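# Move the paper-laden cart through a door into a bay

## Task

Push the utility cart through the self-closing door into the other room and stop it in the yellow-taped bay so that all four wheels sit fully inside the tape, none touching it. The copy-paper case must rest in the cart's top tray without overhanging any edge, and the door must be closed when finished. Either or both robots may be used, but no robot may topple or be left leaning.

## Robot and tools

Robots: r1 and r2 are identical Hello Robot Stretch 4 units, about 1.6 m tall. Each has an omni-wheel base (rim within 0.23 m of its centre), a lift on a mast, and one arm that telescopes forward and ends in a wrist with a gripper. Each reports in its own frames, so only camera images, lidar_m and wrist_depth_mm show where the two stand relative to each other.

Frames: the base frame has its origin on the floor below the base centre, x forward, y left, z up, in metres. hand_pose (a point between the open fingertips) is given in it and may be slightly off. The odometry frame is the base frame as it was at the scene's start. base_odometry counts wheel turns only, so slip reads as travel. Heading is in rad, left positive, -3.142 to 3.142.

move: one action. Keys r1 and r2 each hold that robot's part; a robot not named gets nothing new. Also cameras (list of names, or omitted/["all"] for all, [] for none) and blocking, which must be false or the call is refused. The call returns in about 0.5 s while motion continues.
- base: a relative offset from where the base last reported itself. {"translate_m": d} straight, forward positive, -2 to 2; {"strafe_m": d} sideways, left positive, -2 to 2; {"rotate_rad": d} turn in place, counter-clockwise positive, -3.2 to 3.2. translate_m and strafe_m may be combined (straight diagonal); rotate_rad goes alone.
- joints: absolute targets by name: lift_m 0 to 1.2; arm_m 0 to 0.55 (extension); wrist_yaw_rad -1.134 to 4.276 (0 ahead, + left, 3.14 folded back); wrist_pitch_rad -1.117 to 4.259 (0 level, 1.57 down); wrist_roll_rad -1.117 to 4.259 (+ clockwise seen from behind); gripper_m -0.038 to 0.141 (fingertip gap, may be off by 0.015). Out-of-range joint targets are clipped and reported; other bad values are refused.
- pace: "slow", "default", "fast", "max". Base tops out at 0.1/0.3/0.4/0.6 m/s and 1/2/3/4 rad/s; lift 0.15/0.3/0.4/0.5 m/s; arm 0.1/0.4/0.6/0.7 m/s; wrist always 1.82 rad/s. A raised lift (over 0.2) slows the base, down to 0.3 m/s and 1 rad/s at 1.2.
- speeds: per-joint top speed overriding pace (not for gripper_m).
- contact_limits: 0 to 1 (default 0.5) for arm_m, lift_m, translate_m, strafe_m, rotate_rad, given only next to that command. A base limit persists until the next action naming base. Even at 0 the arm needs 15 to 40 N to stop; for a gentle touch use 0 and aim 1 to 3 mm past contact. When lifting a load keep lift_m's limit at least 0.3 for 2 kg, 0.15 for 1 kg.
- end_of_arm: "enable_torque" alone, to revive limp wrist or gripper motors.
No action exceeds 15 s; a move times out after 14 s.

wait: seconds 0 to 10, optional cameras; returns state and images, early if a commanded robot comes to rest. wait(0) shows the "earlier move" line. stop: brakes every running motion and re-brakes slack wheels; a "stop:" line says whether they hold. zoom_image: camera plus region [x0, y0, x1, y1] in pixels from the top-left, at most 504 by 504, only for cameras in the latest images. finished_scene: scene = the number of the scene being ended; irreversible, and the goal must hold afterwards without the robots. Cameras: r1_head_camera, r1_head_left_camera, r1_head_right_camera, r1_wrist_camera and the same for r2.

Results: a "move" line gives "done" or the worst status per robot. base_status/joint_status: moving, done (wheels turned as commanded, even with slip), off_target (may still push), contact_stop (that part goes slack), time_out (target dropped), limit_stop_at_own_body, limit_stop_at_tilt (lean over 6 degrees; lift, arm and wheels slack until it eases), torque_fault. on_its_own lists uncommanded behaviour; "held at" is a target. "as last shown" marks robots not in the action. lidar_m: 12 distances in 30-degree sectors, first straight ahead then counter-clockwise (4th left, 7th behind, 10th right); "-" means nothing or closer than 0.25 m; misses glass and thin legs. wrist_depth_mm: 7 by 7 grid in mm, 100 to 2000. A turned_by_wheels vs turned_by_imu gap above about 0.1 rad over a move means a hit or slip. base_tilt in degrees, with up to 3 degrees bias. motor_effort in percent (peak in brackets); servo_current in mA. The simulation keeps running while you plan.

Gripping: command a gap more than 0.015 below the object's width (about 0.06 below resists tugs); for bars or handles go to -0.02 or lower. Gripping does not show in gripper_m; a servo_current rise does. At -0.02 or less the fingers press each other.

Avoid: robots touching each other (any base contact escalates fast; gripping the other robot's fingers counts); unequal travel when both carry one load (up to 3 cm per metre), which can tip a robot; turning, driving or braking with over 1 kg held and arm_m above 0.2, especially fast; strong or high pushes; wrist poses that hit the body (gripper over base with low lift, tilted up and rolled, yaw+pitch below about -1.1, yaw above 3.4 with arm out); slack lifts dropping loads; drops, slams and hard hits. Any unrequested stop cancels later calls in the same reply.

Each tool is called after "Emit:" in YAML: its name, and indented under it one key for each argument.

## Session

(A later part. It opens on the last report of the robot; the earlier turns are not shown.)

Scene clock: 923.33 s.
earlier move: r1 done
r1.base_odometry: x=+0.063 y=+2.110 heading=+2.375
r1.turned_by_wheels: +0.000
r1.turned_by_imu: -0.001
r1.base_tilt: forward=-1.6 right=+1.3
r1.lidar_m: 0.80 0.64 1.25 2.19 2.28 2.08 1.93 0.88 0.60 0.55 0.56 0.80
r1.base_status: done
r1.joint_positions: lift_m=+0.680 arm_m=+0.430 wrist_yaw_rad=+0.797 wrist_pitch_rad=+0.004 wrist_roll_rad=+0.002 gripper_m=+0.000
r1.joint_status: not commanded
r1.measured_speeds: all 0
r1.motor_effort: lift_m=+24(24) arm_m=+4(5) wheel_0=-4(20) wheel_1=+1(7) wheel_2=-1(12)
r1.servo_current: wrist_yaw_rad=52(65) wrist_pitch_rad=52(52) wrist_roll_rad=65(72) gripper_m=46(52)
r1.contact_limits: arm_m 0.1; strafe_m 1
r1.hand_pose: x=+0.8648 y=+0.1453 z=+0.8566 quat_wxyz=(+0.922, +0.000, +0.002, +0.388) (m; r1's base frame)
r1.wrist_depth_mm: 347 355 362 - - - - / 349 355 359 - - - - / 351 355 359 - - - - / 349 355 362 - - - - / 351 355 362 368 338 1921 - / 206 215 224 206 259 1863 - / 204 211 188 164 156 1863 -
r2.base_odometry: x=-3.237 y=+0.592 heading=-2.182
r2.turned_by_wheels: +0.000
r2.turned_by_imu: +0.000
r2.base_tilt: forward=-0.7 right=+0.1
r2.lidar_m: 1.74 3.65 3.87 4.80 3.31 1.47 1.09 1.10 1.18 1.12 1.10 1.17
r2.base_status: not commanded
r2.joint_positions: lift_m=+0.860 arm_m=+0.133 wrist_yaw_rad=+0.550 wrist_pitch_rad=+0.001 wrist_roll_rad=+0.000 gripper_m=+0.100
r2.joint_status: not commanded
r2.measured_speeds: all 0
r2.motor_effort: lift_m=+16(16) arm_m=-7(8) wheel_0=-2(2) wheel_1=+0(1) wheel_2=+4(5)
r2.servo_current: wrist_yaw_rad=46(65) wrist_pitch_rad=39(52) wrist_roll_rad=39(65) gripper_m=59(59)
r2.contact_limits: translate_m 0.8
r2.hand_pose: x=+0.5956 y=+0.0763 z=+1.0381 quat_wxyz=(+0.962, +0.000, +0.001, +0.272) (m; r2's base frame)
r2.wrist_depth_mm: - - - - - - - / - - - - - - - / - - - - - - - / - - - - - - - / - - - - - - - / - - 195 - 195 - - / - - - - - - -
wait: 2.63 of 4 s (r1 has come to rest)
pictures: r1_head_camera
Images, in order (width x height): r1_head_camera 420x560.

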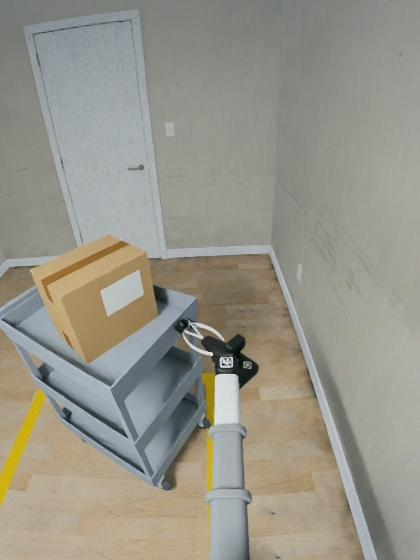

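Emit:
move:
  r1: {"base":{"strafe_m":-0.06},"pace":"default"}
  blocking: false
  cameras: []

Emit:
wait:
  seconds: 1.5
  cameras: []

Emit:
move:
  r1: {"joints":{"lift_m":1.0,"arm_m":0.1,"wrist_yaw_rad":0.0},"pace":"fast"}
  blocking: false
  cameras: []

Emit:
wait:
  seconds: 2
  cameras: []

Emit:
move:
  r1: {"base":{"strafe_m":0.75},"joints":{"wrist_pitch_rad":1.57,"wrist_roll_rad":2.11,"gripper_m":0.13},"pace":"default"}
  blocking: false
  cameras: []

Emit:
wait:
  seconds: 4
  cameras: ["r1_head_camera","r1_head_left_camera","r1_wrist_camera"]

Scene clock: 971.17 s.
move: r1 moving
r1.base_odometry: x=+0.088 y=+2.136 heading=+2.375
r1.turned_by_wheels: +0.000
r1.turned_by_imu: +0.000
r1.base_tilt: forward=-1.6 right=+1.2
r1.lidar_m: 0.84 0.67 1.18 2.26 2.31 2.07 1.93 0.83 0.56 0.51 0.55 0.74
r1.base_status: strafe_m moving
r1.joint_positions: lift_m=+0.680 arm_m=+0.430 wrist_yaw_rad=+0.798 wrist_pitch_rad=+0.004 wrist_roll_rad=+0.002 gripper_m=+0.000
r1.joint_status: not commanded
r1.measured_speeds: translate_m=+0.000 strafe_m=-0.129 rotate_rad=-0.002 lift_m=+0.000 arm_m=+0.000 wrist_yaw_rad=+0.000 wrist_pitch_rad=+0.000 wrist_roll_rad=+0.000
r1.motor_effort: lift_m=+24(24) arm_m=+4(4) wheel_0=+9(11) wheel_1=-7(10) wheel_2=+1(2)
r1.servo_current: wrist_yaw_rad=52(59) wrist_pitch_rad=46(46) wrist_roll_rad=39(65) gripper_m=46(46)
r1.contact_limits: arm_m 0.1
r1.hand_pose: x=+0.8648 y=+0.1453 z=+0.8566 quat_wxyz=(+0.922, +0.000, +0.002, +0.388) (m; r1's base frame)
r1.wrist_depth_mm: 370 - - - - - - / 368 375 379 - - - - / 370 377 379 - - - - / 373 377 379 - - - - / 373 377 382 387 296 - - / 225 239 210 202 286 - - / 226 236 252 164 156 1863 -
r2: as last shown
r2.lidar_m: 1.74 3.65 3.92 4.82 3.31 1.51 1.10 1.07 1.18 1.11 1.10 1.19
r2.motor_effort: lift_m=+16(16) arm_m=-7(8) wheel_0=-2(2) wheel_1=+0(0) wheel_2=+4(5)
r2.servo_current: wrist_yaw_rad=52(52) wrist_pitch_rad=39(46) wrist_roll_rad=46(52) gripper_m=46(59)
r2.contact_limits: translate_m 0.8
pictures: none
No camera images: "cameras" was empty.

Scene clock: 971.87 s.
earlier move: r1 done
r1.base_odometry: x=+0.105 y=+2.154 heading=+2.375
r1.turned_by_wheels: +0.000
r1.turned_by_imu: +0.000
r1.base_tilt: forward=-1.6 right=+1.3
r1.lidar_m: 0.89 0.68 1.14 2.25 2.33 2.04 1.91 0.77 0.53 0.49 0.52 0.68
r1.base_status: done
r1.joint_positions: lift_m=+0.680 arm_m=+0.430 wrist_yaw_rad=+0.798 wrist_pitch_rad=+0.004 wrist_roll_rad=+0.002 gripper_m=+0.000
r1.joint_status: not commanded
r1.measured_speeds: all 0
r1.motor_effort: lift_m=+24(24) arm_m=+4(4) wheel_0=+0(11) wheel_1=-1(10) wheel_2=+0(2)
r1.servo_current: wrist_yaw_rad=52(65) wrist_pitch_rad=39(46) wrist_roll_rad=39(65) gripper_m=46(46)
r1.contact_limits: arm_m 0.1
r1.hand_pose: x=+0.8648 y=+0.1453 z=+0.8566 quat_wxyz=(+0.922, +0.000, +0.002, +0.388) (m; r1's base frame)
r1.wrist_depth_mm: - - - - - 1921 - / 389 397 402 - - 1983 - / 387 399 407 - - 1983 - / 394 399 410 - - - - / 392 397 407 315 - - - / 252 266 278 204 327 1863 - / 249 262 187 298 145 1863 -
r2.base_odometry: x=-3.237 y=+0.592 heading=-2.182
r2.turned_by_wheels: +0.000
r2.turned_by_imu: +0.000
r2.base_tilt: forward=-0.6 right=+0.1
r2.lidar_m: 1.72 3.65 3.90 4.80 3.27 1.48 1.12 1.09 1.19 1.12 1.09 1.17
r2.base_status: not commanded
r2.joint_positions: lift_m=+0.860 arm_m=+0.133 wrist_yaw_rad=+0.550 wrist_pitch_rad=+0.001 wrist_roll_rad=+0.000 gripper_m=+0.100
r2.joint_status: not commanded
r2.measured_speeds: all 0
r2.motor_effort: lift_m=+16(16) arm_m=-7(8) wheel_0=-1(2) wheel_1=+0(1) wheel_2=+4(5)
r2.servo_current: wrist_yaw_rad=39(59) wrist_pitch_rad=33(46) wrist_roll_rad=52(59) gripper_m=46(59)
r2.contact_limits: translate_m 0.8
r2.hand_pose: x=+0.5956 y=+0.0763 z=+1.0381 quat_wxyz=(+0.962, +0.000, +0.001, +0.272) (m; r2's base frame)
r2.wrist_depth_mm: - - - - - - - / - - - - - - - / - - - - - - - / - - - - - - - / - - - - - - - / - - 195 - 195 - - / - - - - - - -
wait: 0.70 of 1.5 s (r1 has come to rest)
pictures: none
No camera images: "cameras" was empty.

Scene clock: 972.37 s.
move: r1 moving
r1.base_odometry: x=+0.105 y=+2.154 heading=+2.375
r1.turned_by_wheels: +0.000
r1.turned_by_imu: +0.000
r1.base_tilt: forward=-1.6 right=+1.3
r1.lidar_m: 0.90 0.66 1.13 2.28 2.33 2.05 1.94 0.79 0.54 0.48 0.49 0.73
r1.base_status: not commanded
r1.joint_positions: lift_m=+0.743 arm_m=+0.354 wrist_yaw_rad=+0.164 wrist_pitch_rad=+0.004 wrist_roll_rad=+0.002 gripper_m=+0.000
r1.joint_status: lift_m moving; arm_m moving; wrist_yaw_rad moving
r1.measured_speeds: translate_m=+0.000 strafe_m=+0.000 rotate_rad=+0.000 lift_m=+0.244 arm_m=-0.293 wrist_yaw_rad=-1.716 wrist_pitch_rad=+0.000 wrist_roll_rad=+0.000
r1.motor_effort: lift_m=+26(27) arm_m=-5(8) wheel_0=+0(1) wheel_1=-1(1) wheel_2=+1(1)
r1.servo_current: wrist_yaw_rad=72(143) wrist_pitch_rad=39(52) wrist_roll_rad=39(65) gripper_m=46(46)
r1.hand_pose: x=+0.8235 y=-0.0391 z=+0.9200 quat_wxyz=(+0.997, +0.001, +0.002, +0.082) (m; r1's base frame)
r1.wrist_depth_mm: - - - - - - - / - - - - - - - / 421 - - - - - - / 421 - - - - - - / 424 - - - - - - / 407 392 191 202 - - - / 325 355 183 164 156 - -
r2: as last shown
r2.base_tilt: forward=-0.7 right=+0.1
r2.lidar_m: 1.76 3.65 3.88 4.80 3.28 1.46 1.09 1.09 1.18 1.10 1.08 1.19
r2.motor_effort: lift_m=+16(16) arm_m=-7(7) wheel_0=-2(2) wheel_1=+0(0) wheel_2=+4(4)
r2.servo_current: wrist_yaw_rad=39(59) wrist_pitch_rad=39(52) wrist_roll_rad=46(52) gripper_m=52(59)
r2.contact_limits: translate_m 0.8
r2.wrist_depth_mm: - - - - - - - / - - - - - - - / - - - - - - - / - - - - - - - / - - - - - - - / - - 195 - 194 - - / - - - - - - -
pictures: none
No camera images: "cameras" was empty.

Scene clock: 973.77 s.
earlier move: r1 done
r1.base_odometry: x=+0.105 y=+2.154 heading=+2.375
r1.turned_by_wheels: +0.000
r1.turned_by_imu: +0.000
r1.base_tilt: forward=-1.6 right=+1.3
r1.lidar_m: 0.87 0.67 1.11 2.26 2.32 2.03 1.93 0.77 0.55 0.49 0.50 0.70
r1.base_status: not commanded
r1.joint_positions: lift_m=+1.000 arm_m=+0.100 wrist_yaw_rad=+0.002 wrist_pitch_rad=+0.004 wrist_roll_rad=+0.002 gripper_m=+0.000
r1.joint_status: all done
r1.measured_speeds: all 0
r1.motor_effort: lift_m=+24(28) arm_m=-4(8) wheel_0=+0(1) wheel_1=-1(1) wheel_2=+0(1)
r1.servo_current: wrist_yaw_rad=26(143) wrist_pitch_rad=39(52) wrist_roll_rad=52(65) gripper_m=46(46)
r1.hand_pose: x=+0.5595 y=-0.0868 z=+1.1767 quat_wxyz=(+1.000, +0.001, +0.002, +0.001) (m; r1's base frame)
r1.wrist_depth_mm: - - - - - - 525 / - - - - - - 535 / - - - - - - 539 / - - - - - - 539 / - - - - - - 544 / 676 - - 204 180 - 549 / 603 - 187 163 145 - 544
r2.base_odometry: x=-3.237 y=+0.592 heading=-2.182
r2.turned_by_wheels: +0.000
r2.turned_by_imu: +0.000
r2.base_tilt: forward=-0.7 right=+0.1
r2.lidar_m: 1.73 3.64 3.92 4.78 3.29 1.47 1.10 1.09 1.19 1.12 1.11 1.18
r2.base_status: not commanded
r2.joint_positions: lift_m=+0.860 arm_m=+0.133 wrist_yaw_rad=+0.550 wrist_pitch_rad=+0.001 wrist_roll_rad=+0.000 gripper_m=+0.100
r2.joint_status: not commanded
r2.measured_speeds: all 0
r2.motor_effort: lift_m=+16(16) arm_m=-7(7) wheel_0=-2(2) wheel_1=-1(1) wheel_2=+5(5)
r2.servo_current: wrist_yaw_rad=46(59) wrist_pitch_rad=39(52) wrist_roll_rad=52(65) gripper_m=52(59)
r2.contact_limits: translate_m 0.8
r2.hand_pose: x=+0.5956 y=+0.0763 z=+1.0381 quat_wxyz=(+0.962, +0.000, +0.001, +0.272) (m; r2's base frame)
r2.wrist_depth_mm: - - - - - - - / - - - - - - - / - - - - - - - / - - - - - - - / - - - - - - - / - - 195 - 195 - - / - - - - - - -
wait: 1.40 of 2 s (r1 has come to rest)
pictures: none
No camera images: "cameras" was empty.

Scene clock: 974.27 s.
move: r1 moving
r1.base_odometry: x=+0.080 y=+2.128 heading=+2.375
r1.turned_by_wheels: +0.000
r1.turned_by_imu: +0.000
r1.base_tilt: forward=-1.6 right=+1.3
r1.lidar_m: 0.83 0.67 1.16 2.21 2.30 2.06 1.92 0.83 0.56 0.53 0.55 0.76
r1.base_status: strafe_m moving
r1.joint_positions: lift_m=+1.000 arm_m=+0.100 wrist_yaw_rad=+0.002 wrist_pitch_rad=+0.583 wrist_roll_rad=+0.582 gripper_m=+0.019
r1.joint_status: wrist_pitch_rad moving; wrist_roll_rad moving; gripper_m moving
r1.measured_speeds: translate_m=+0.000 strafe_m=+0.140 rotate_rad=-0.003 lift_m=+0.000 arm_m=+0.000 wrist_yaw_rad=+0.000 wrist_pitch_rad=+1.818 wrist_roll_rad=+1.820
r1.motor_effort: lift_m=+24(24) arm_m=-4(4) wheel_0=-11(11) wheel_1=+7(10) wheel_2=+1(1)
r1.servo_current: wrist_yaw_rad=52(72) wrist_pitch_rad=59(91) wrist_roll_rad=78(117) gripper_m=85(85)
r1.hand_pose: x=+0.5120 y=-0.0869 z=+1.0191 quat_wxyz=(+0.918, +0.275, +0.275, -0.081) (m; r1's base frame)
r1.wrist_depth_mm: 1921 - - - - - 492 / - - - - - - 530 / - - - - - - 569 / - - - - 1921 - - / - - - 1921 1661 - - / 615 647 191 211 187 1281 - / 615 564 174 1366 1182 1118 1042
r2: as last shown
r2.lidar_m: 1.76 3.64 3.90 4.79 3.28 1.48 1.10 1.08 1.19 1.11 1.10 1.18
r2.motor_effort: lift_m=+16(16) arm_m=-7(7) wheel_0=-2(2) wheel_1=+0(1) wheel_2=+4(4)
r2.servo_current: wrist_yaw_rad=46(59) wrist_pitch_rad=39(46) wrist_roll_rad=52(65) gripper_m=52(59)
r2.contact_limits: translate_m 0.8
r2.wrist_depth_mm: - - - - - - - / - - - - - - - / - - - - - - - / - - - - - - - / - - - - - - - / - - 195 - 196 - - / - - - - - - -
pictures: none
No camera images: "cameras" was empty.

Scene clock: 977.60 s.
earlier move: r1 done
r1.base_odometry: x=-0.415 y=+1.614 heading=+2.375
r1.turned_by_wheels: +0.000
r1.turned_by_imu: +0.004
r1.base_tilt: forward=-1.6 right=+1.2
r1.lidar_m: 0.69 2.29 1.69 1.50 1.59 2.08 1.97 1.86 1.34 1.23 1.28 0.66
r1.base_status: done
r1.joint_positions: lift_m=+1.000 arm_m=+0.100 wrist_yaw_rad=+0.002 wrist_pitch_rad=+1.568 wrist_roll_rad=+2.108 gripper_m=+0.130
r1.joint_status: all done
r1.measured_speeds: all 0
r1.motor_effort: lift_m=+23(24) arm_m=-4(4) wheel_0=-1(11) wheel_1=+1(12) wheel_2=+0(2)
r1.servo_current: wrist_yaw_rad=52(72) wrist_pitch_rad=52(91) wrist_roll_rad=46(117) gripper_m=46(91)
r1.hand_pose: x=+0.2720 y=-0.0874 z=+0.8894 quat_wxyz=(+0.351, +0.615, +0.350, -0.613) (m; r1's base frame)
r1.wrist_depth_mm: 1098 1098 1098 1098 1098 1060 1098 / 1118 1098 1118 1118 1118 1098 436 / 1098 1118 1078 1078 891 878 1098 / - 1098 1098 1078 891 904 1098 / - 1098 1098 1118 904 1098 1078 / - 193 1118 1098 211 201 1118 / - - 1118 147 1118 1118 1098
r2.base_odometry: x=-3.237 y=+0.592 heading=-2.182
r2.turned_by_wheels: +0.000
r2.turned_by_imu: +0.000
r2.base_tilt: forward=-0.7 right=+0.0
r2.lidar_m: 1.74 3.64 3.91 4.79 3.30 1.48 1.11 1.09 1.18 1.12 1.09 1.19
r2.base_status: not commanded
r2.joint_positions: lift_m=+0.860 arm_m=+0.133 wrist_yaw_rad=+0.550 wrist_pitch_rad=+0.001 wrist_roll_rad=+0.000 gripper_m=+0.100
r2.joint_status: not commanded
r2.measured_speeds: all 0
r2.motor_effort: lift_m=+16(16) arm_m=-7(8) wheel_0=-1(2) wheel_1=+0(1) wheel_2=+4(5)
r2.servo_current: wrist_yaw_rad=46(59) wrist_pitch_rad=39(46) wrist_roll_rad=39(65) gripper_m=59(59)
r2.contact_limits: translate_m 0.8
r2.hand_pose: x=+0.5956 y=+0.0763 z=+1.0381 quat_wxyz=(+0.962, +0.000, +0.001, +0.272) (m; r2's base frame)
r2.wrist_depth_mm: - - - - - - - / - - - - - - - / - - - - - - - / - - - - - - - / - - - - - - - / - - 195 - 195 - - / - - - - - - -
wait: 3.33 of 4 s (r1 has come to rest)
pictures: r1_head_camera, r1_head_left_camera, r1_wrist_camera
Images, in order (width x height): r1_head_camera 420x560, r1_head_left_camera 420x672, r1_wrist_camera 616x392.

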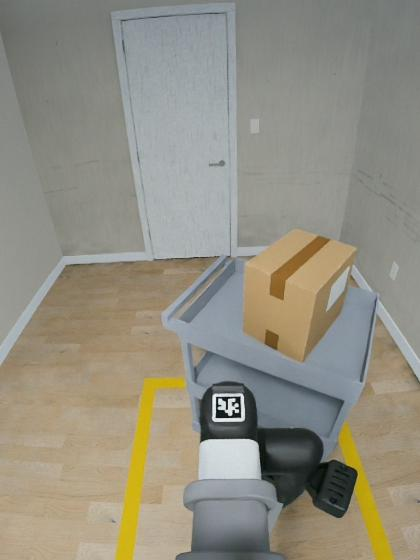

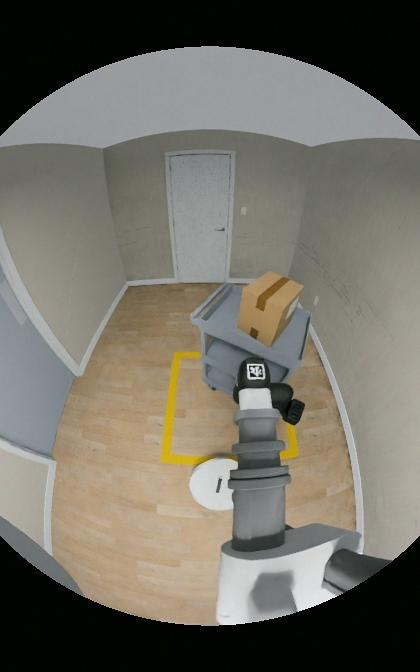

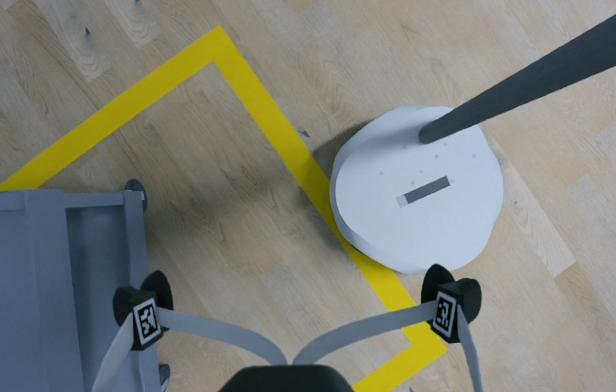

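Emit:
move:
  r1: {"base":{"translate_m":0.3,"strafe_m":0.09},"joints":{"lift_m":1.1},"pace":"default"}
  blocking: false
  cameras: []

Emit:
wait:
  seconds: 3
  cameras: []

Emit:
move:
  r1: {"joints":{"arm_m":0.31}}
  blocking: false
  cameras: []

Emit:
wait:
  seconds: 2
  cameras: ["r1_head_camera","r1_wrist_camera"]

Scene clock: 987.83 s.
move: r1 moving
r1.base_odometry: x=-0.445 y=+1.628 heading=+2.375
r1.turned_by_wheels: +0.000
r1.turned_by_imu: +0.000
r1.base_tilt: forward=-1.6 right=+1.3
r1.lidar_m: 0.66 2.27 1.68 1.52 1.56 2.11 1.99 1.90 1.31 1.24 1.28 0.63
r1.base_status: translate_m moving; strafe_m moving
r1.joint_positions: lift_m=+1.038 arm_m=+0.100 wrist_yaw_rad=+0.002 wrist_pitch_rad=+1.568 wrist_roll_rad=+2.108 gripper_m=+0.130
r1.joint_status: lift_m moving
r1.measured_speeds: translate_m=+0.122 strafe_m=+0.036 rotate_rad=+0.000 lift_m=+0.146 arm_m=+0.000 wrist_yaw_rad=+0.000 wrist_pitch_rad=+0.000 wrist_roll_rad=+0.000
r1.motor_effort: lift_m=+26(27) arm_m=-4(4) wheel_0=+6(6) wheel_1=+6(9) wheel_2=-8(9)
r1.servo_current: wrist_yaw_rad=46(59) wrist_pitch_rad=46(46) wrist_roll_rad=39(72) gripper_m=39(52)
r1.hand_pose: x=+0.2720 y=-0.0874 z=+0.9274 quat_wxyz=(+0.351, +0.615, +0.350, -0.613) (m; r1's base frame)
r1.wrist_depth_mm: 1138 1138 1138 1138 1098 1160 1138 / 1160 1160 1138 1118 1098 1118 452 / 1138 1138 1118 1160 917 946 1138 / - 1138 1160 1160 931 917 1138 / - - 1138 1138 931 1138 1138 / - 193 1138 1160 211 202 1160 / - - 1118 146 1160 1138 1138
r2: as last shown
r2.lidar_m: 1.76 3.64 3.90 4.79 3.27 1.48 1.12 1.11 1.16 1.09 1.09 1.17
r2.motor_effort: lift_m=+16(16) arm_m=-7(8) wheel_0=-2(2) wheel_1=+0(1) wheel_2=+4(5)
r2.servo_current: wrist_yaw_rad=46(52) wrist_pitch_rad=46(46) wrist_roll_rad=46(65) gripper_m=52(59)
r2.contact_limits: translate_m 0.8
pictures: none
No camera images: "cameras" was empty.

Scene clock: 989.80 s.
earlier move: r1 done
r1.base_odometry: x=-0.694 y=+1.757 heading=+2.375
r1.turned_by_wheels: +0.000
r1.turned_by_imu: +0.001
r1.base_tilt: forward=-1.6 right=+1.3
r1.lidar_m: 0.45 2.14 1.57 1.51 1.51 1.99 2.25 1.97 1.40 1.33 0.48 0.43
r1.base_status: done
r1.joint_positions: lift_m=+1.100 arm_m=+0.100 wrist_yaw_rad=+0.002 wrist_pitch_rad=+1.568 wrist_roll_rad=+2.108 gripper_m=+0.130
r1.joint_status: all done
r1.measured_speeds: all 0
r1.motor_effort: lift_m=+24(27) arm_m=-4(4) wheel_0=+2(7) wheel_1=+0(9) wheel_2=+1(10)
r1.servo_current: wrist_yaw_rad=59(72) wrist_pitch_rad=39(52) wrist_roll_rad=46(78) gripper_m=39(52)
r1.hand_pose: x=+0.2720 y=-0.0874 z=+0.9894 quat_wxyz=(+0.351, +0.615, +0.350, -0.613) (m; r1's base frame)
r1.wrist_depth_mm: 415 580 1182 1205 1205 1205 1205 / 415 - 1182 1205 1205 1182 445 / 415 - 1205 1205 1008 1205 1205 / 407 - 1205 1229 976 991 1205 / 410 - 1229 1182 1008 1182 1229 / 418 195 707 1205 1205 202 1182 / 418 415 1205 142 1255 1182 1205
r2.base_odometry: x=-3.237 y=+0.592 heading=-2.182
r2.turned_by_wheels: +0.000
r2.turned_by_imu: +0.000
r2.base_tilt: forward=-0.7 right=+0.1
r2.lidar_m: 1.73 3.63 3.91 4.81 3.32 1.48 1.12 1.10 1.18 1.12 1.08 1.16
r2.base_status: not commanded
r2.joint_positions: lift_m=+0.860 arm_m=+0.133 wrist_yaw_rad=+0.550 wrist_pitch_rad=+0.001 wrist_roll_rad=+0.000 gripper_m=+0.100
r2.joint_status: not commanded
r2.measured_speeds: all 0
r2.motor_effort: lift_m=+16(16) arm_m=-7(8) wheel_0=-2(2) wheel_1=+0(1) wheel_2=+5(5)
r2.servo_current: wrist_yaw_rad=59(59) wrist_pitch_rad=46(46) wrist_roll_rad=59(65) gripper_m=52(59)
r2.contact_limits: translate_m 0.8
r2.hand_pose: x=+0.5956 y=+0.0763 z=+1.0381 quat_wxyz=(+0.962, +0.000, +0.001, +0.272) (m; r2's base frame)
r2.wrist_depth_mm: - - - - - - - / - - - - - - - / - - - - - - - / - - - - - - - / - - - - - - - / - - 195 - 195 - - / - - - - - - -
wait: 1.97 of 3 s (r1 has come to rest)
pictures: none
No camera images: "cameras" was empty.

Scene clock: 990.30 s.
move: r1 moving
r1.base_odometry: x=-0.694 y=+1.757 heading=+2.375
r1.turned_by_wheels: +0.000
r1.turned_by_imu: +0.000
r1.base_tilt: forward=-1.6 right=+1.3
r1.lidar_m: 0.45 2.16 1.56 1.50 1.51 1.99 2.27 1.98 1.40 1.32 0.49 0.42
r1.base_status: not commanded
r1.joint_positions: lift_m=+1.100 arm_m=+0.151 wrist_yaw_rad=+0.002 wrist_pitch_rad=+1.568 wrist_roll_rad=+2.108 gripper_m=+0.130
r1.joint_status: arm_m moving
r1.measured_speeds: translate_m=+0.000 strafe_m=+0.000 rotate_rad=+0.000 lift_m=+0.000 arm_m=+0.195 wrist_yaw_rad=+0.000 wrist_pitch_rad=+0.000 wrist_roll_rad=+0.000
r1.motor_effort: lift_m=+24(24) arm_m=+5(7) wheel_0=+2(3) wheel_1=+0(0) wheel_2=+1(1)
r1.servo_current: wrist_yaw_rad=46(59) wrist_pitch_rad=39(46) wrist_roll_rad=46(65) gripper_m=39(52)
r1.hand_pose: x=+0.3227 y=-0.0874 z=+0.9894 quat_wxyz=(+0.351, +0.615, +0.350, -0.613) (m; r1's base frame)
r1.wrist_depth_mm: 413 415 1205 1182 1205 1160 1229 / 415 413 1205 1205 1205 1229 1205 / 355 418 1205 1205 976 1205 1205 / 364 418 1205 1205 991 991 1205 / 362 413 1205 1229 1205 1205 1205 / 387 204 184 1182 1229 201 1229 / 415 415 707 142 1229 1205 1205
r2: as last shown
r2.lidar_m: 1.72 3.64 3.87 4.80 3.29 1.49 1.13 1.10 1.17 1.13 1.09 1.16
r2.motor_effort: lift_m=+16(16) arm_m=-7(8) wheel_0=-2(2) wheel_1=+0(0) wheel_2=+4(5)
r2.servo_current: wrist_yaw_rad=52(52) wrist_pitch_rad=39(46) wrist_roll_rad=52(52) gripper_m=52(52)
r2.contact_limits: translate_m 0.8
pictures: none
No camera images: "cameras" was empty.

Scene clock: 991.53 s.
earlier move: r1 done
r1.base_odometry: x=-0.694 y=+1.757 heading=+2.375
r1.turned_by_wheels: +0.000
r1.turned_by_imu: +0.000
r1.base_tilt: forward=-1.6 right=+1.3
r1.lidar_m: 0.44 2.15 1.55 1.51 1.51 2.01 2.27 1.99 1.40 1.32 0.48 0.44
r1.base_status: not commanded
r1.joint_positions: lift_m=+1.100 arm_m=+0.310 wrist_yaw_rad=+0.002 wrist_pitch_rad=+1.568 wrist_roll_rad=+2.108 gripper_m=+0.130
r1.joint_status: all done
r1.measured_speeds: all 0
r1.motor_effort: lift_m=+24(24) arm_m=+5(7) wheel_0=+3(3) wheel_1=+0(1) wheel_2=+1(1)
r1.servo_current: wrist_yaw_rad=72(72) wrist_pitch_rad=46(46) wrist_roll_rad=52(65) gripper_m=39(52)
r1.hand_pose: x=+0.4818 y=-0.0874 z=+0.9894 quat_wxyz=(+0.351, +0.615, +0.350, -0.613) (m; r1's base frame)
r1.wrist_depth_mm: 155 214 362 1205 1205 1205 1229 / 158 213 399 1205 1182 1025 1229 / 158 224 418 1205 1060 976 1182 / 164 243 418 1205 1182 991 1205 / 172 249 415 1205 1182 1182 1182 / 176 204 415 415 1229 202 1229 / 415 415 415 142 1229 1182 1229
r2.base_odometry: x=-3.237 y=+0.592 heading=-2.182
r2.turned_by_wheels: +0.000
r2.turned_by_imu: +0.000
r2.base_tilt: forward=-0.7 right=+0.0
r2.lidar_m: 1.74 3.66 3.91 4.79 3.29 1.49 1.12 1.08 1.20 1.13 1.10 1.20
r2.base_status: not commanded
r2.joint_positions: lift_m=+0.860 arm_m=+0.133 wrist_yaw_rad=+0.550 wrist_pitch_rad=+0.001 wrist_roll_rad=+0.000 gripper_m=+0.100
r2.joint_status: not commanded
r2.measured_speeds: all 0
r2.motor_effort: lift_m=+16(16) arm_m=-7(8) wheel_0=-2(2) wheel_1=+0(1) wheel_2=+4(5)
r2.servo_current: wrist_yaw_rad=46(59) wrist_pitch_rad=39(46) wrist_roll_rad=52(59) gripper_m=52(59)
r2.contact_limits: translate_m 0.8
r2.hand_pose: x=+0.5956 y=+0.0763 z=+1.0381 quat_wxyz=(+0.962, +0.000, +0.001, +0.272) (m; r2's base frame)
r2.wrist_depth_mm: - - - - - - - / - - - - - - - / - - - - - - - / - - - - - - - / - - - - - - - / - - 195 - 195 - - / - - - - - - -
wait: 1.23 of 2 s (r1 has come to rest)
pictures: r1_head_camera, r1_wrist_camera
Images, in order (width x height): r1_head_camera 420x560, r1_wrist_camera 616x392.

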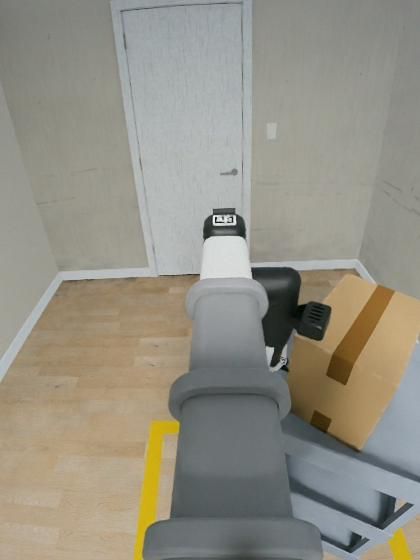

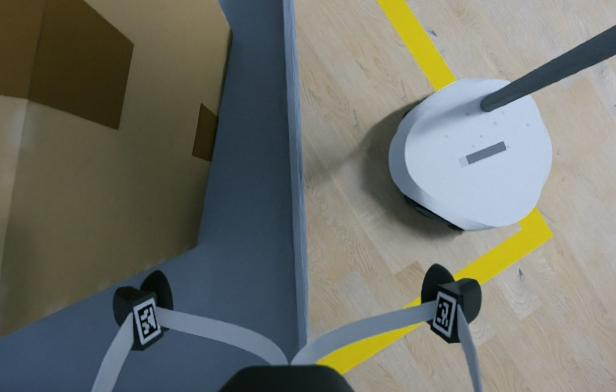

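Emit:
move:
  r1: {"joints":{"lift_m":0.95},"pace":"slow","contact_limits":{"lift_m":0.2}}
  blocking: false
  cameras: []

Emit:
wait:
  seconds: 2.5
  cameras: []

Emit:
move:
  r1: {"joints":{"gripper_m":-0.03}}
  blocking: false
  cameras: []

Emit:
wait:
  seconds: 2
  cameras: ["r1_head_camera","r1_wrist_camera"]

Scene clock: 1004.50 s.
move: r1 moving
r1.base_odometry: x=-0.694 y=+1.757 heading=+2.375
r1.turned_by_wheels: +0.000
r1.turned_by_imu: +0.000
r1.base_tilt: forward=-1.6 right=+1.3
r1.lidar_m: 0.44 2.13 1.54 1.53 1.50 2.04 2.27 2.00 1.41 1.32 0.46 0.42
r1.base_status: not commanded
r1.joint_positions: lift_m=+1.075 arm_m=+0.310 wrist_yaw_rad=+0.002 wrist_pitch_rad=+1.568 wrist_roll_rad=+2.108 gripper_m=+0.130
r1.joint_status: lift_m moving
r1.measured_speeds: translate_m=+0.000 strafe_m=+0.000 rotate_rad=+0.000 lift_m=-0.097 arm_m=+0.000 wrist_yaw_rad=+0.000 wrist_pitch_rad=+0.000 wrist_roll_rad=+0.000
r1.motor_effort: lift_m=+11(24) arm_m=+4(5) wheel_0=+3(3) wheel_1=+0(0) wheel_2=+1(1)
r1.servo_current: wrist_yaw_rad=46(59) wrist_pitch_rad=39(52) wrist_roll_rad=46(52) gripper_m=46(46)
r1.contact_limits: lift_m 0.2
r1.hand_pose: x=+0.4818 y=-0.0874 z=+0.9650 quat_wxyz=(+0.351, +0.615, +0.350, -0.613) (m; r1's base frame)
r1.wrist_depth_mm: 155 216 362 1182 1160 1160 1160 / 147 216 397 1205 1205 976 1205 / 160 225 397 1182 1138 946 1182 / 164 242 394 1205 1182 976 1205 / 172 247 397 1182 1160 1160 1160 / 176 204 394 397 1182 200 1182 / 397 394 394 142 1205 1182 1205
r2: as last shown
r2.base_tilt: forward=-0.7 right=+0.1
r2.lidar_m: 1.75 3.65 3.88 4.80 3.29 1.47 1.12 1.08 1.19 1.12 1.08 1.19
r2.motor_effort: lift_m=+16(16) arm_m=-7(7) wheel_0=-2(2) wheel_1=+0(1) wheel_2=+4(4)
r2.servo_current: wrist_yaw_rad=52(59) wrist_pitch_rad=33(46) wrist_roll_rad=52(52) gripper_m=46(52)
r2.contact_limits: translate_m 0.8
pictures: none
No camera images: "cameras" was empty.

Scene clock: 1006.03 s.
earlier move: r1 done
r1.base_odometry: x=-0.694 y=+1.757 heading=+2.375
r1.turned_by_wheels: +0.000
r1.turned_by_imu: +0.000
r1.base_tilt: forward=-1.6 right=+1.3
r1.lidar_m: 0.45 2.15 1.55 1.52 1.49 2.00 2.26 2.00 1.40 1.31 0.46 0.45
r1.base_status: not commanded
r1.joint_positions: lift_m=+0.950 arm_m=+0.310 wrist_yaw_rad=+0.002 wrist_pitch_rad=+1.568 wrist_roll_rad=+2.108 gripper_m=+0.130
r1.joint_status: all done
r1.measured_speeds: all 0
r1.motor_effort: lift_m=+12(24) arm_m=+4(5) wheel_0=+2(3) wheel_1=+0(1) wheel_2=+1(1)
r1.servo_current: wrist_yaw_rad=46(72) wrist_pitch_rad=39(52) wrist_roll_rad=46(65) gripper_m=46(52)
r1.contact_limits: lift_m 0.2
r1.hand_pose: x=+0.4818 y=-0.0874 z=+0.8403 quat_wxyz=(+0.351, +0.615, +0.350, -0.613) (m; r1's base frame)
r1.wrist_depth_mm: 145 215 267 1060 1042 1060 1060 / 148 224 267 1042 1042 854 842 / 160 228 266 1060 1060 842 842 / 164 242 268 1042 1060 854 842 / 172 248 267 1042 1060 1060 1060 / 176 210 268 267 1060 202 1078 / 267 268 267 146 1060 1042 1060
r2.base_odometry: x=-3.237 y=+0.592 heading=-2.182
r2.turned_by_wheels: +0.000
r2.turned_by_imu: +0.000
r2.base_tilt: forward=-0.6 right=+0.1
r2.lidar_m: 1.75 3.63 3.88 4.80 3.30 1.49 1.12 1.09 1.17 1.14 1.09 1.17
r2.base_status: not commanded
r2.joint_positions: lift_m=+0.860 arm_m=+0.133 wrist_yaw_rad=+0.550 wrist_pitch_rad=+0.001 wrist_roll_rad=+0.000 gripper_m=+0.100
r2.joint_status: not commanded
r2.measured_speeds: all 0
r2.motor_effort: lift_m=+16(16) arm_m=-7(7) wheel_0=-2(2) wheel_1=+0(1) wheel_2=+4(5)
r2.servo_current: wrist_yaw_rad=52(59) wrist_pitch_rad=39(46) wrist_roll_rad=46(59) gripper_m=59(59)
r2.contact_limits: translate_m 0.8
r2.hand_pose: x=+0.5956 y=+0.0763 z=+1.0381 quat_wxyz=(+0.962, +0.000, +0.001, +0.272) (m; r2's base frame)
r2.wrist_depth_mm: - - - - - - - / - - - - - - - / - - - - - - - / - - - - - - - / - - - - - - - / - - 195 - 195 - - / - - - - - - -
wait: 1.53 of 2.5 s (r1 has come to rest)
pictures: none
No camera images: "cameras" was empty.

Scene clock: 1006.53 s.
move: r1 moving
r1.base_odometry: x=-0.694 y=+1.757 heading=+2.375
r1.turned_by_wheels: +0.000
r1.turned_by_imu: +0.000
r1.base_tilt: forward=-1.6 right=+1.3
r1.lidar_m: 0.47 2.14 1.56 1.52 1.52 1.98 2.27 2.02 1.39 1.30 0.45 0.44
r1.base_status: not commanded
r1.joint_positions: lift_m=+0.950 arm_m=+0.310 wrist_yaw_rad=+0.002 wrist_pitch_rad=+1.568 wrist_roll_rad=+2.108 gripper_m=+0.117
r1.joint_status: gripper_m moving
r1.measured_speeds: all 0
r1.motor_effort: lift_m=+12(12) arm_m=+4(5) wheel_0=+2(3) wheel_1=+0(1) wheel_2=+1(1)
r1.servo_current: wrist_yaw_rad=59(59) wrist_pitch_rad=46(46) wrist_roll_rad=46(72) gripper_m=91(91)
r1.contact_limits: lift_m 0.2
r1.hand_pose: x=+0.4818 y=-0.0874 z=+0.8403 quat_wxyz=(+0.351, +0.615, +0.350, -0.613) (m; r1's base frame)
r1.wrist_depth_mm: 145 215 267 1078 1042 1060 1042 / 148 224 267 1042 1060 842 854 / 160 228 267 1042 1078 854 854 / 164 242 267 1078 1042 831 842 / 172 248 268 1060 1060 1060 1060 / 177 214 268 268 212 1060 1078 / 266 266 266 143 1042 1060 1042
r2: as last shown
r2.base_tilt: forward=-0.7 right=+0.0
r2.lidar_m: 1.76 3.65 3.88 4.80 3.28 1.48 1.13 1.09 1.18 1.12 1.09 1.20
r2.servo_current: wrist_yaw_rad=46(52) wrist_pitch_rad=39(46) wrist_roll_rad=52(52) gripper_m=46(52)
r2.contact_limits: translate_m 0.8
pictures: none
No camera images: "cameras" was empty.

Scene clock: 1008.40 s.
earlier move: r1 done
r1.base_odometry: x=-0.694 y=+1.757 heading=+2.375
r1.turned_by_wheels: +0.000
r1.turned_by_imu: +0.000
r1.base_tilt: forward=-1.6 right=+1.3
r1.lidar_m: 0.46 2.17 1.55 1.53 1.50 2.02 2.27 2.01 1.40 1.31 0.48 0.43
r1.base_status: not commanded
r1.joint_positions: lift_m=+0.950 arm_m=+0.310 wrist_yaw_rad=+0.002 wrist_pitch_rad=+1.568 wrist_roll_rad=+2.108 gripper_m=-0.029
r1.joint_status: all done
r1.measured_speeds: all 0
r1.motor_effort: lift_m=+14(14) arm_m=+4(5) wheel_0=+2(3) wheel_1=+0(1) wheel_2=+1(1)
r1.servo_current: wrist_yaw_rad=46(72) wrist_pitch_rad=39(52) wrist_roll_rad=46(72) gripper_m=72(137)
r1.contact_limits: lift_m 0.2
r1.hand_pose: x=+0.4819 y=-0.0874 z=+0.8402 quat_wxyz=(+0.351, +0.615, +0.350, -0.613) (m; r1's base frame)
r1.wrist_depth_mm: 145 213 266 1042 1060 1060 1060 / 150 218 266 1042 1042 842 842 / 158 226 266 1042 1042 842 842 / 163 242 266 1042 1060 842 831 / 169 249 267 266 1042 1060 1042 / 176 266 186 196 1060 1060 1042 / 265 151 265 180 159 1060 1042
r2.base_odometry: x=-3.237 y=+0.592 heading=-2.182
r2.turned_by_wheels: +0.000
r2.turned_by_imu: +0.000
r2.base_tilt: forward=-0.7 right=+0.1
r2.lidar_m: 1.75 3.65 3.91 4.81 3.29 1.49 1.13 1.09 1.17 1.11 1.08 1.19
r2.base_status: not commanded
r2.joint_positions: lift_m=+0.860 arm_m=+0.133 wrist_yaw_rad=+0.550 wrist_pitch_rad=+0.001 wrist_roll_rad=+0.000 gripper_m=+0.100
r2.joint_status: not commanded
r2.measured_speeds: all 0
r2.motor_effort: lift_m=+16(16) arm_m=-7(7) wheel_0=-2(2) wheel_1=+0(1) wheel_2=+4(5)
r2.servo_current: wrist_yaw_rad=52(59) wrist_pitch_rad=39(46) wrist_roll_rad=52(65) gripper_m=52(59)
r2.contact_limits: translate_m 0.8
r2.hand_pose: x=+0.5956 y=+0.0763 z=+1.0381 quat_wxyz=(+0.962, +0.000, +0.001, +0.272) (m; r2's base frame)
r2.wrist_depth_mm: - - - - - - - / - - - - - - - / - - - - - - - / - - - - - - - / - - - - - - - / - - 195 - 195 - - / - - - - - - -
wait: 1.87 of 2 s (r1 has come to rest)
pictures: r1_head_camera, r1_wrist_camera
Images, in order (width x height): r1_head_camera 420x560, r1_wrist_camera 616x392.

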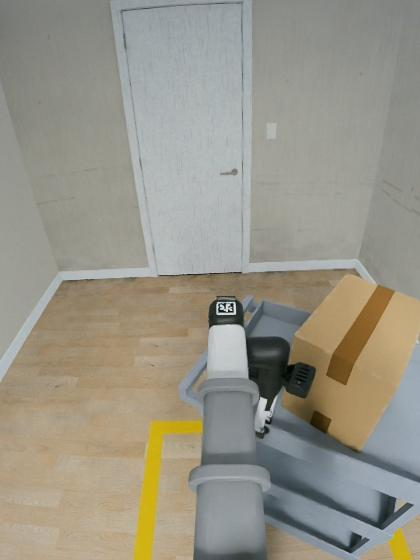

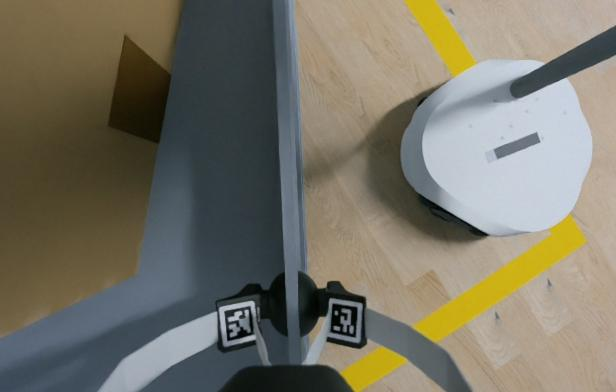

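Emit:
move:
  r1: {"base":{"translate_m":-0.17},"joints":{"wrist_roll_rad":1.65},"pace":"slow","speeds":{"wrist_roll_rad":0.25},"contact_limits":{"translate_m":0.8}}
  blocking: false
  cameras: []

Emit:
wait:
  seconds: 4
  cameras: ["r1_head_camera","r1_head_left_camera","r1_wrist_camera"]

Scene clock: 1012.70 s.
move: r1 moving
r1.base_odometry: x=-0.685 y=+1.748 heading=+2.375
r1.turned_by_wheels: +0.000
r1.turned_by_imu: +0.000
r1.base_tilt: forward=-1.6 right=+1.2
r1.lidar_m: 0.48 2.18 1.55 1.52 1.48 1.98 2.27 1.98 1.40 1.31 0.48 0.42
r1.base_status: translate_m moving
r1.joint_positions: lift_m=+0.950 arm_m=+0.310 wrist_yaw_rad=+0.002 wrist_pitch_rad=+1.564 wrist_roll_rad=+2.005 gripper_m=-0.029
r1.joint_status: wrist_roll_rad moving
r1.measured_speeds: translate_m=-0.047 strafe_m=+0.000 rotate_rad=+0.000 lift_m=+0.000 arm_m=+0.000 wrist_yaw_rad=+0.000 wrist_pitch_rad=-0.018 wrist_roll_rad=-0.247
r1.motor_effort: lift_m=+14(14) arm_m=+2(4) wheel_0=-6(7) wheel_1=-4(6) wheel_2=+7(9)
r1.servo_current: wrist_yaw_rad=65(65) wrist_pitch_rad=52(52) wrist_roll_rad=65(65) gripper_m=72(78)
r1.contact_limits: lift_m 0.2; translate_m 0.8
r1.hand_pose: x=+0.4832 y=-0.0874 z=+0.8402 quat_wxyz=(+0.383, +0.598, +0.380, -0.593) (m; r1's base frame)
r1.wrist_depth_mm: 142 199 266 1042 1042 1042 1042 / 147 210 267 1060 1042 831 854 / 159 224 268 1042 1042 842 842 / 166 245 267 1060 1060 842 831 / 175 263 266 1078 1025 1060 1042 / 270 268 187 198 1060 1078 1025 / 268 150 268 198 144 1042 1060
r2: as last shown
r2.base_tilt: forward=-0.6 right=+0.0
r2.lidar_m: 1.73 3.64 3.93 4.82 3.31 1.50 1.13 1.10 1.18 1.12 1.09 1.18
r2.motor_effort: lift_m=+16(16) arm_m=-7(8) wheel_0=-1(2) wheel_1=+0(1) wheel_2=+5(5)
r2.servo_current: wrist_yaw_rad=52(59) wrist_pitch_rad=33(46) wrist_roll_rad=52(59) gripper_m=52(59)
r2.contact_limits: translate_m 0.8
pictures: none
No camera images: "cameras" was empty.

Scene clock: 1015.20 s.
earlier move: r1 done
r1.base_odometry: x=-0.572 y=+1.639 heading=+2.376
r1.turned_by_wheels: +0.001
r1.turned_by_imu: +0.001
r1.base_tilt: forward=-1.6 right=+1.3
r1.lidar_m: 0.45 0.54 1.61 1.47 1.49 1.99 2.10 1.99 1.42 1.32 0.63 0.49
r1.base_status: done
r1.joint_positions: lift_m=+0.950 arm_m=+0.310 wrist_yaw_rad=+0.002 wrist_pitch_rad=+1.559 wrist_roll_rad=+1.652 gripper_m=-0.029
r1.joint_status: all done
r1.measured_speeds: all 0
r1.motor_effort: lift_m=+14(14) arm_m=-3(4) wheel_0=+0(12) wheel_1=-2(8) wheel_2=+6(11)
r1.servo_current: wrist_yaw_rad=39(65) wrist_pitch_rad=65(78) wrist_roll_rad=39(91) gripper_m=72(78)
r1.contact_limits: lift_m 0.2; translate_m 0.8
r1.hand_pose: x=+0.4846 y=-0.0874 z=+0.8402 quat_wxyz=(+0.483, +0.522, +0.477, -0.516) (m; r1's base frame)
r1.wrist_depth_mm: 143 204 267 1042 1042 1042 1060 / 150 208 267 1042 1042 1042 1042 / 155 219 270 1060 1078 1060 1042 / 160 233 268 1042 1060 842 831 / 168 248 268 270 1042 842 831 / 167 271 191 199 1060 842 831 / 271 153 270 157 158 1060 1042
r2.base_odometry: x=-3.237 y=+0.592 heading=-2.182
r2.turned_by_wheels: +0.000
r2.turned_by_imu: +0.000
r2.base_tilt: forward=-0.7 right=+0.1
r2.lidar_m: 1.73 3.64 3.89 4.79 3.30 1.47 1.15 1.09 1.19 1.13 1.08 1.18
r2.base_status: not commanded
r2.joint_positions: lift_m=+0.860 arm_m=+0.133 wrist_yaw_rad=+0.550 wrist_pitch_rad=+0.001 wrist_roll_rad=+0.000 gripper_m=+0.100
r2.joint_status: not commanded
r2.measured_speeds: all 0
r2.motor_effort: lift_m=+16(16) arm_m=-7(8) wheel_0=-1(2) wheel_1=+0(1) wheel_2=+4(5)
r2.servo_current: wrist_yaw_rad=46(59) wrist_pitch_rad=39(46) wrist_roll_rad=46(59) gripper_m=46(59)
r2.contact_limits: translate_m 0.8
r2.hand_pose: x=+0.5956 y=+0.0763 z=+1.0381 quat_wxyz=(+0.962, +0.000, +0.001, +0.272) (m; r2's base frame)
r2.wrist_depth_mm: - - - - - - - / - - - - - - - / - - - - - - - / - - - - - - - / - - - - - - - / - - 195 - 195 - - / - - - - - - -
wait: 2.50 of 4 s (r1 has come to rest)
pictures: r1_head_camera, r1_head_left_camera, r1_wrist_camera
Images, in order (width x height): r1_head_camera 420x560, r1_head_left_camera 420x672, r1_wrist_camera 616x392.

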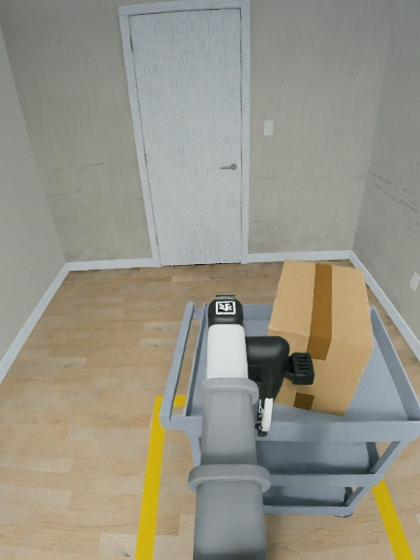

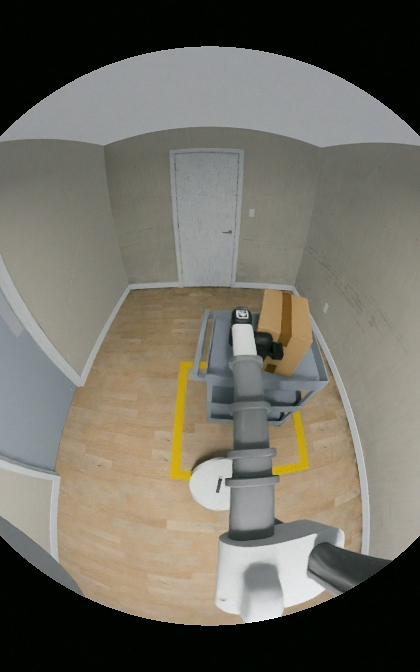

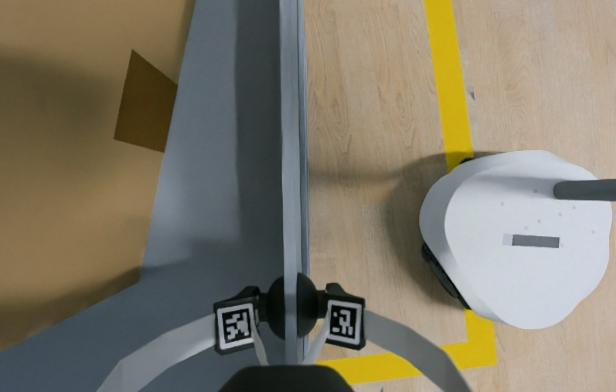

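Emit:
move:
  r1: {"base":{"strafe_m":0.1,"translate_m":-0.03},"pace":"slow","contact_limits":{"strafe_m":0.8}}
  blocking: false
  cameras: []

Emit:
wait:
  seconds: 4
  cameras: ["r1_head_camera","r1_wrist_camera","r1_head_right_camera"]

Scene clock: 1022.30 s.
move: r1 moving
r1.base_odometry: x=-0.577 y=+1.628 heading=+2.375
r1.turned_by_wheels: +0.000
r1.turned_by_imu: -0.001
r1.base_tilt: forward=-1.6 right=+1.3
r1.lidar_m: 0.46 0.56 1.61 1.46 1.46 2.00 2.09 2.02 1.42 1.33 0.63 0.49
r1.base_status: translate_m moving; strafe_m moving
r1.joint_positions: lift_m=+0.950 arm_m=+0.310 wrist_yaw_rad=+0.002 wrist_pitch_rad=+1.559 wrist_roll_rad=+1.652 gripper_m=-0.029
r1.joint_status: not commanded
r1.measured_speeds: translate_m=-0.014 strafe_m=+0.048 rotate_rad=-0.002 lift_m=+0.000 arm_m=+0.000 wrist_yaw_rad=+0.000 wrist_pitch_rad=+0.000 wrist_roll_rad=+0.000
r1.motor_effort: lift_m=+14(14) arm_m=-3(4) wheel_0=-10(10) wheel_1=+4(6) wheel_2=+4(8)
r1.servo_current: wrist_yaw_rad=52(72) wrist_pitch_rad=65(72) wrist_roll_rad=39(72) gripper_m=65(72)
r1.contact_limits: lift_m 0.2; strafe_m 0.8
r1.hand_pose: x=+0.4846 y=-0.0874 z=+0.8402 quat_wxyz=(+0.483, +0.522, +0.477, -0.516) (m; r1's base frame)
r1.wrist_depth_mm: 146 217 268 1060 1042 1042 1060 / 152 222 268 1060 1060 1042 1042 / 162 227 268 1060 1078 1060 1042 / 167 244 271 1060 1060 831 842 / 174 253 267 1060 1060 842 842 / 174 272 186 198 1042 866 842 / 272 155 267 178 145 1042 1060
r2: as last shown
r2.base_tilt: forward=-0.6 right=+0.0
r2.lidar_m: 1.72 3.64 3.91 4.81 3.28 1.48 1.13 1.09 1.17 1.12 1.08 1.16
r2.motor_effort: lift_m=+16(16) arm_m=-7(7) wheel_0=-2(2) wheel_1=+0(0) wheel_2=+4(5)
r2.servo_current: wrist_yaw_rad=46(52) wrist_pitch_rad=39(46) wrist_roll_rad=59(59) gripper_m=52(52)
r2.contact_limits: translate_m 0.8
pictures: none
No camera images: "cameras" was empty.

Scene clock: 1024.10 s.
earlier move: r1 done
r1.base_odometry: x=-0.619 y=+1.546 heading=+2.375
r1.turned_by_wheels: +0.000
r1.turned_by_imu: +0.000
r1.base_tilt: forward=-1.6 right=+1.3
r1.lidar_m: 0.45 2.00 1.47 1.35 1.39 1.85 2.07 2.17 1.51 1.44 0.67 0.49
r1.base_status: done
r1.joint_positions: lift_m=+0.950 arm_m=+0.310 wrist_yaw_rad=+0.002 wrist_pitch_rad=+1.560 wrist_roll_rad=+1.652 gripper_m=-0.029
r1.joint_status: not commanded
r1.measured_speeds: all 0
r1.motor_effort: lift_m=+14(14) arm_m=-4(4) wheel_0=-8(14) wheel_1=+1(6) wheel_2=+2(8)
r1.servo_current: wrist_yaw_rad=46(72) wrist_pitch_rad=52(72) wrist_roll_rad=39(72) gripper_m=65(72)
r1.contact_limits: lift_m 0.2; strafe_m 0.8
r1.hand_pose: x=+0.4841 y=-0.0874 z=+0.8402 quat_wxyz=(+0.482, +0.522, +0.477, -0.517) (m; r1's base frame)
r1.wrist_depth_mm: 177 263 270 1060 1060 1042 1042 / 184 260 271 1060 1060 1042 1042 / 190 270 270 1042 1042 1042 1042 / 270 271 270 1060 1060 842 842 / 271 271 268 1060 1060 854 831 / 271 270 184 198 1060 842 831 / 271 154 270 179 176 1025 1060
r2.base_odometry: x=-3.237 y=+0.592 heading=-2.182
r2.turned_by_wheels: +0.000
r2.turned_by_imu: +0.000
r2.base_tilt: forward=-0.7 right=+0.1
r2.lidar_m: 1.75 3.63 3.92 4.80 3.30 1.48 1.12 1.09 1.18 1.11 1.09 1.17
r2.base_status: not commanded
r2.joint_positions: lift_m=+0.860 arm_m=+0.133 wrist_yaw_rad=+0.550 wrist_pitch_rad=+0.001 wrist_roll_rad=+0.000 gripper_m=+0.100
r2.joint_status: not commanded
r2.measured_speeds: all 0
r2.motor_effort: lift_m=+16(16) arm_m=-7(7) wheel_0=-2(2) wheel_1=+0(1) wheel_2=+4(5)
r2.servo_current: wrist_yaw_rad=52(59) wrist_pitch_rad=39(46) wrist_roll_rad=59(59) gripper_m=52(59)
r2.contact_limits: translate_m 0.8
r2.hand_pose: x=+0.5956 y=+0.0763 z=+1.0381 quat_wxyz=(+0.962, +0.000, +0.001, +0.272) (m; r2's base frame)
r2.wrist_depth_mm: - - - - - - - / - - - - - - - / - - - - - - - / - - - - - - - / - - - - - - - / - - 195 - 195 - - / - - - - - - -
wait: 1.80 of 4 s (r1 has come to rest)
pictures: r1_head_camera, r1_head_right_camera, r1_wrist_camera
Images, in order (width x height): r1_head_camera 420x560, r1_head_right_camera 420x672, r1_wrist_camera 616x392.

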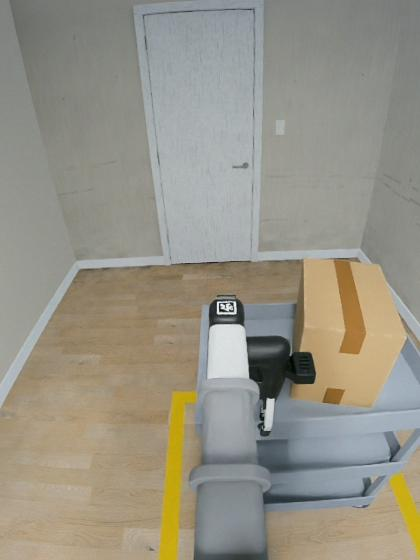

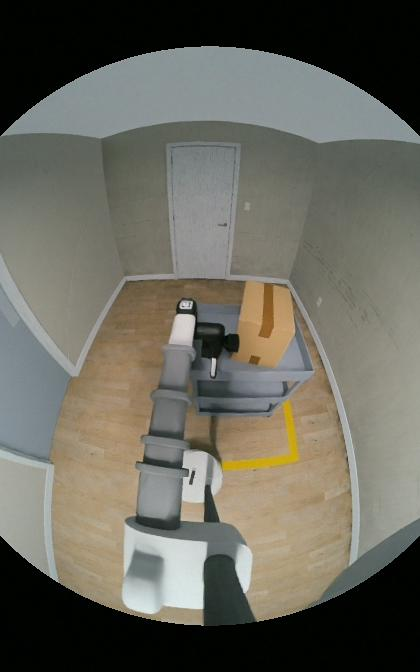

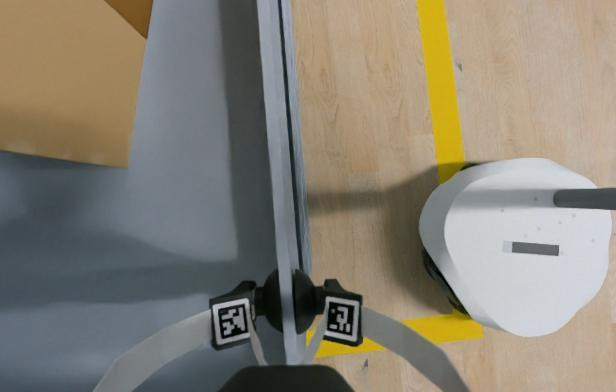

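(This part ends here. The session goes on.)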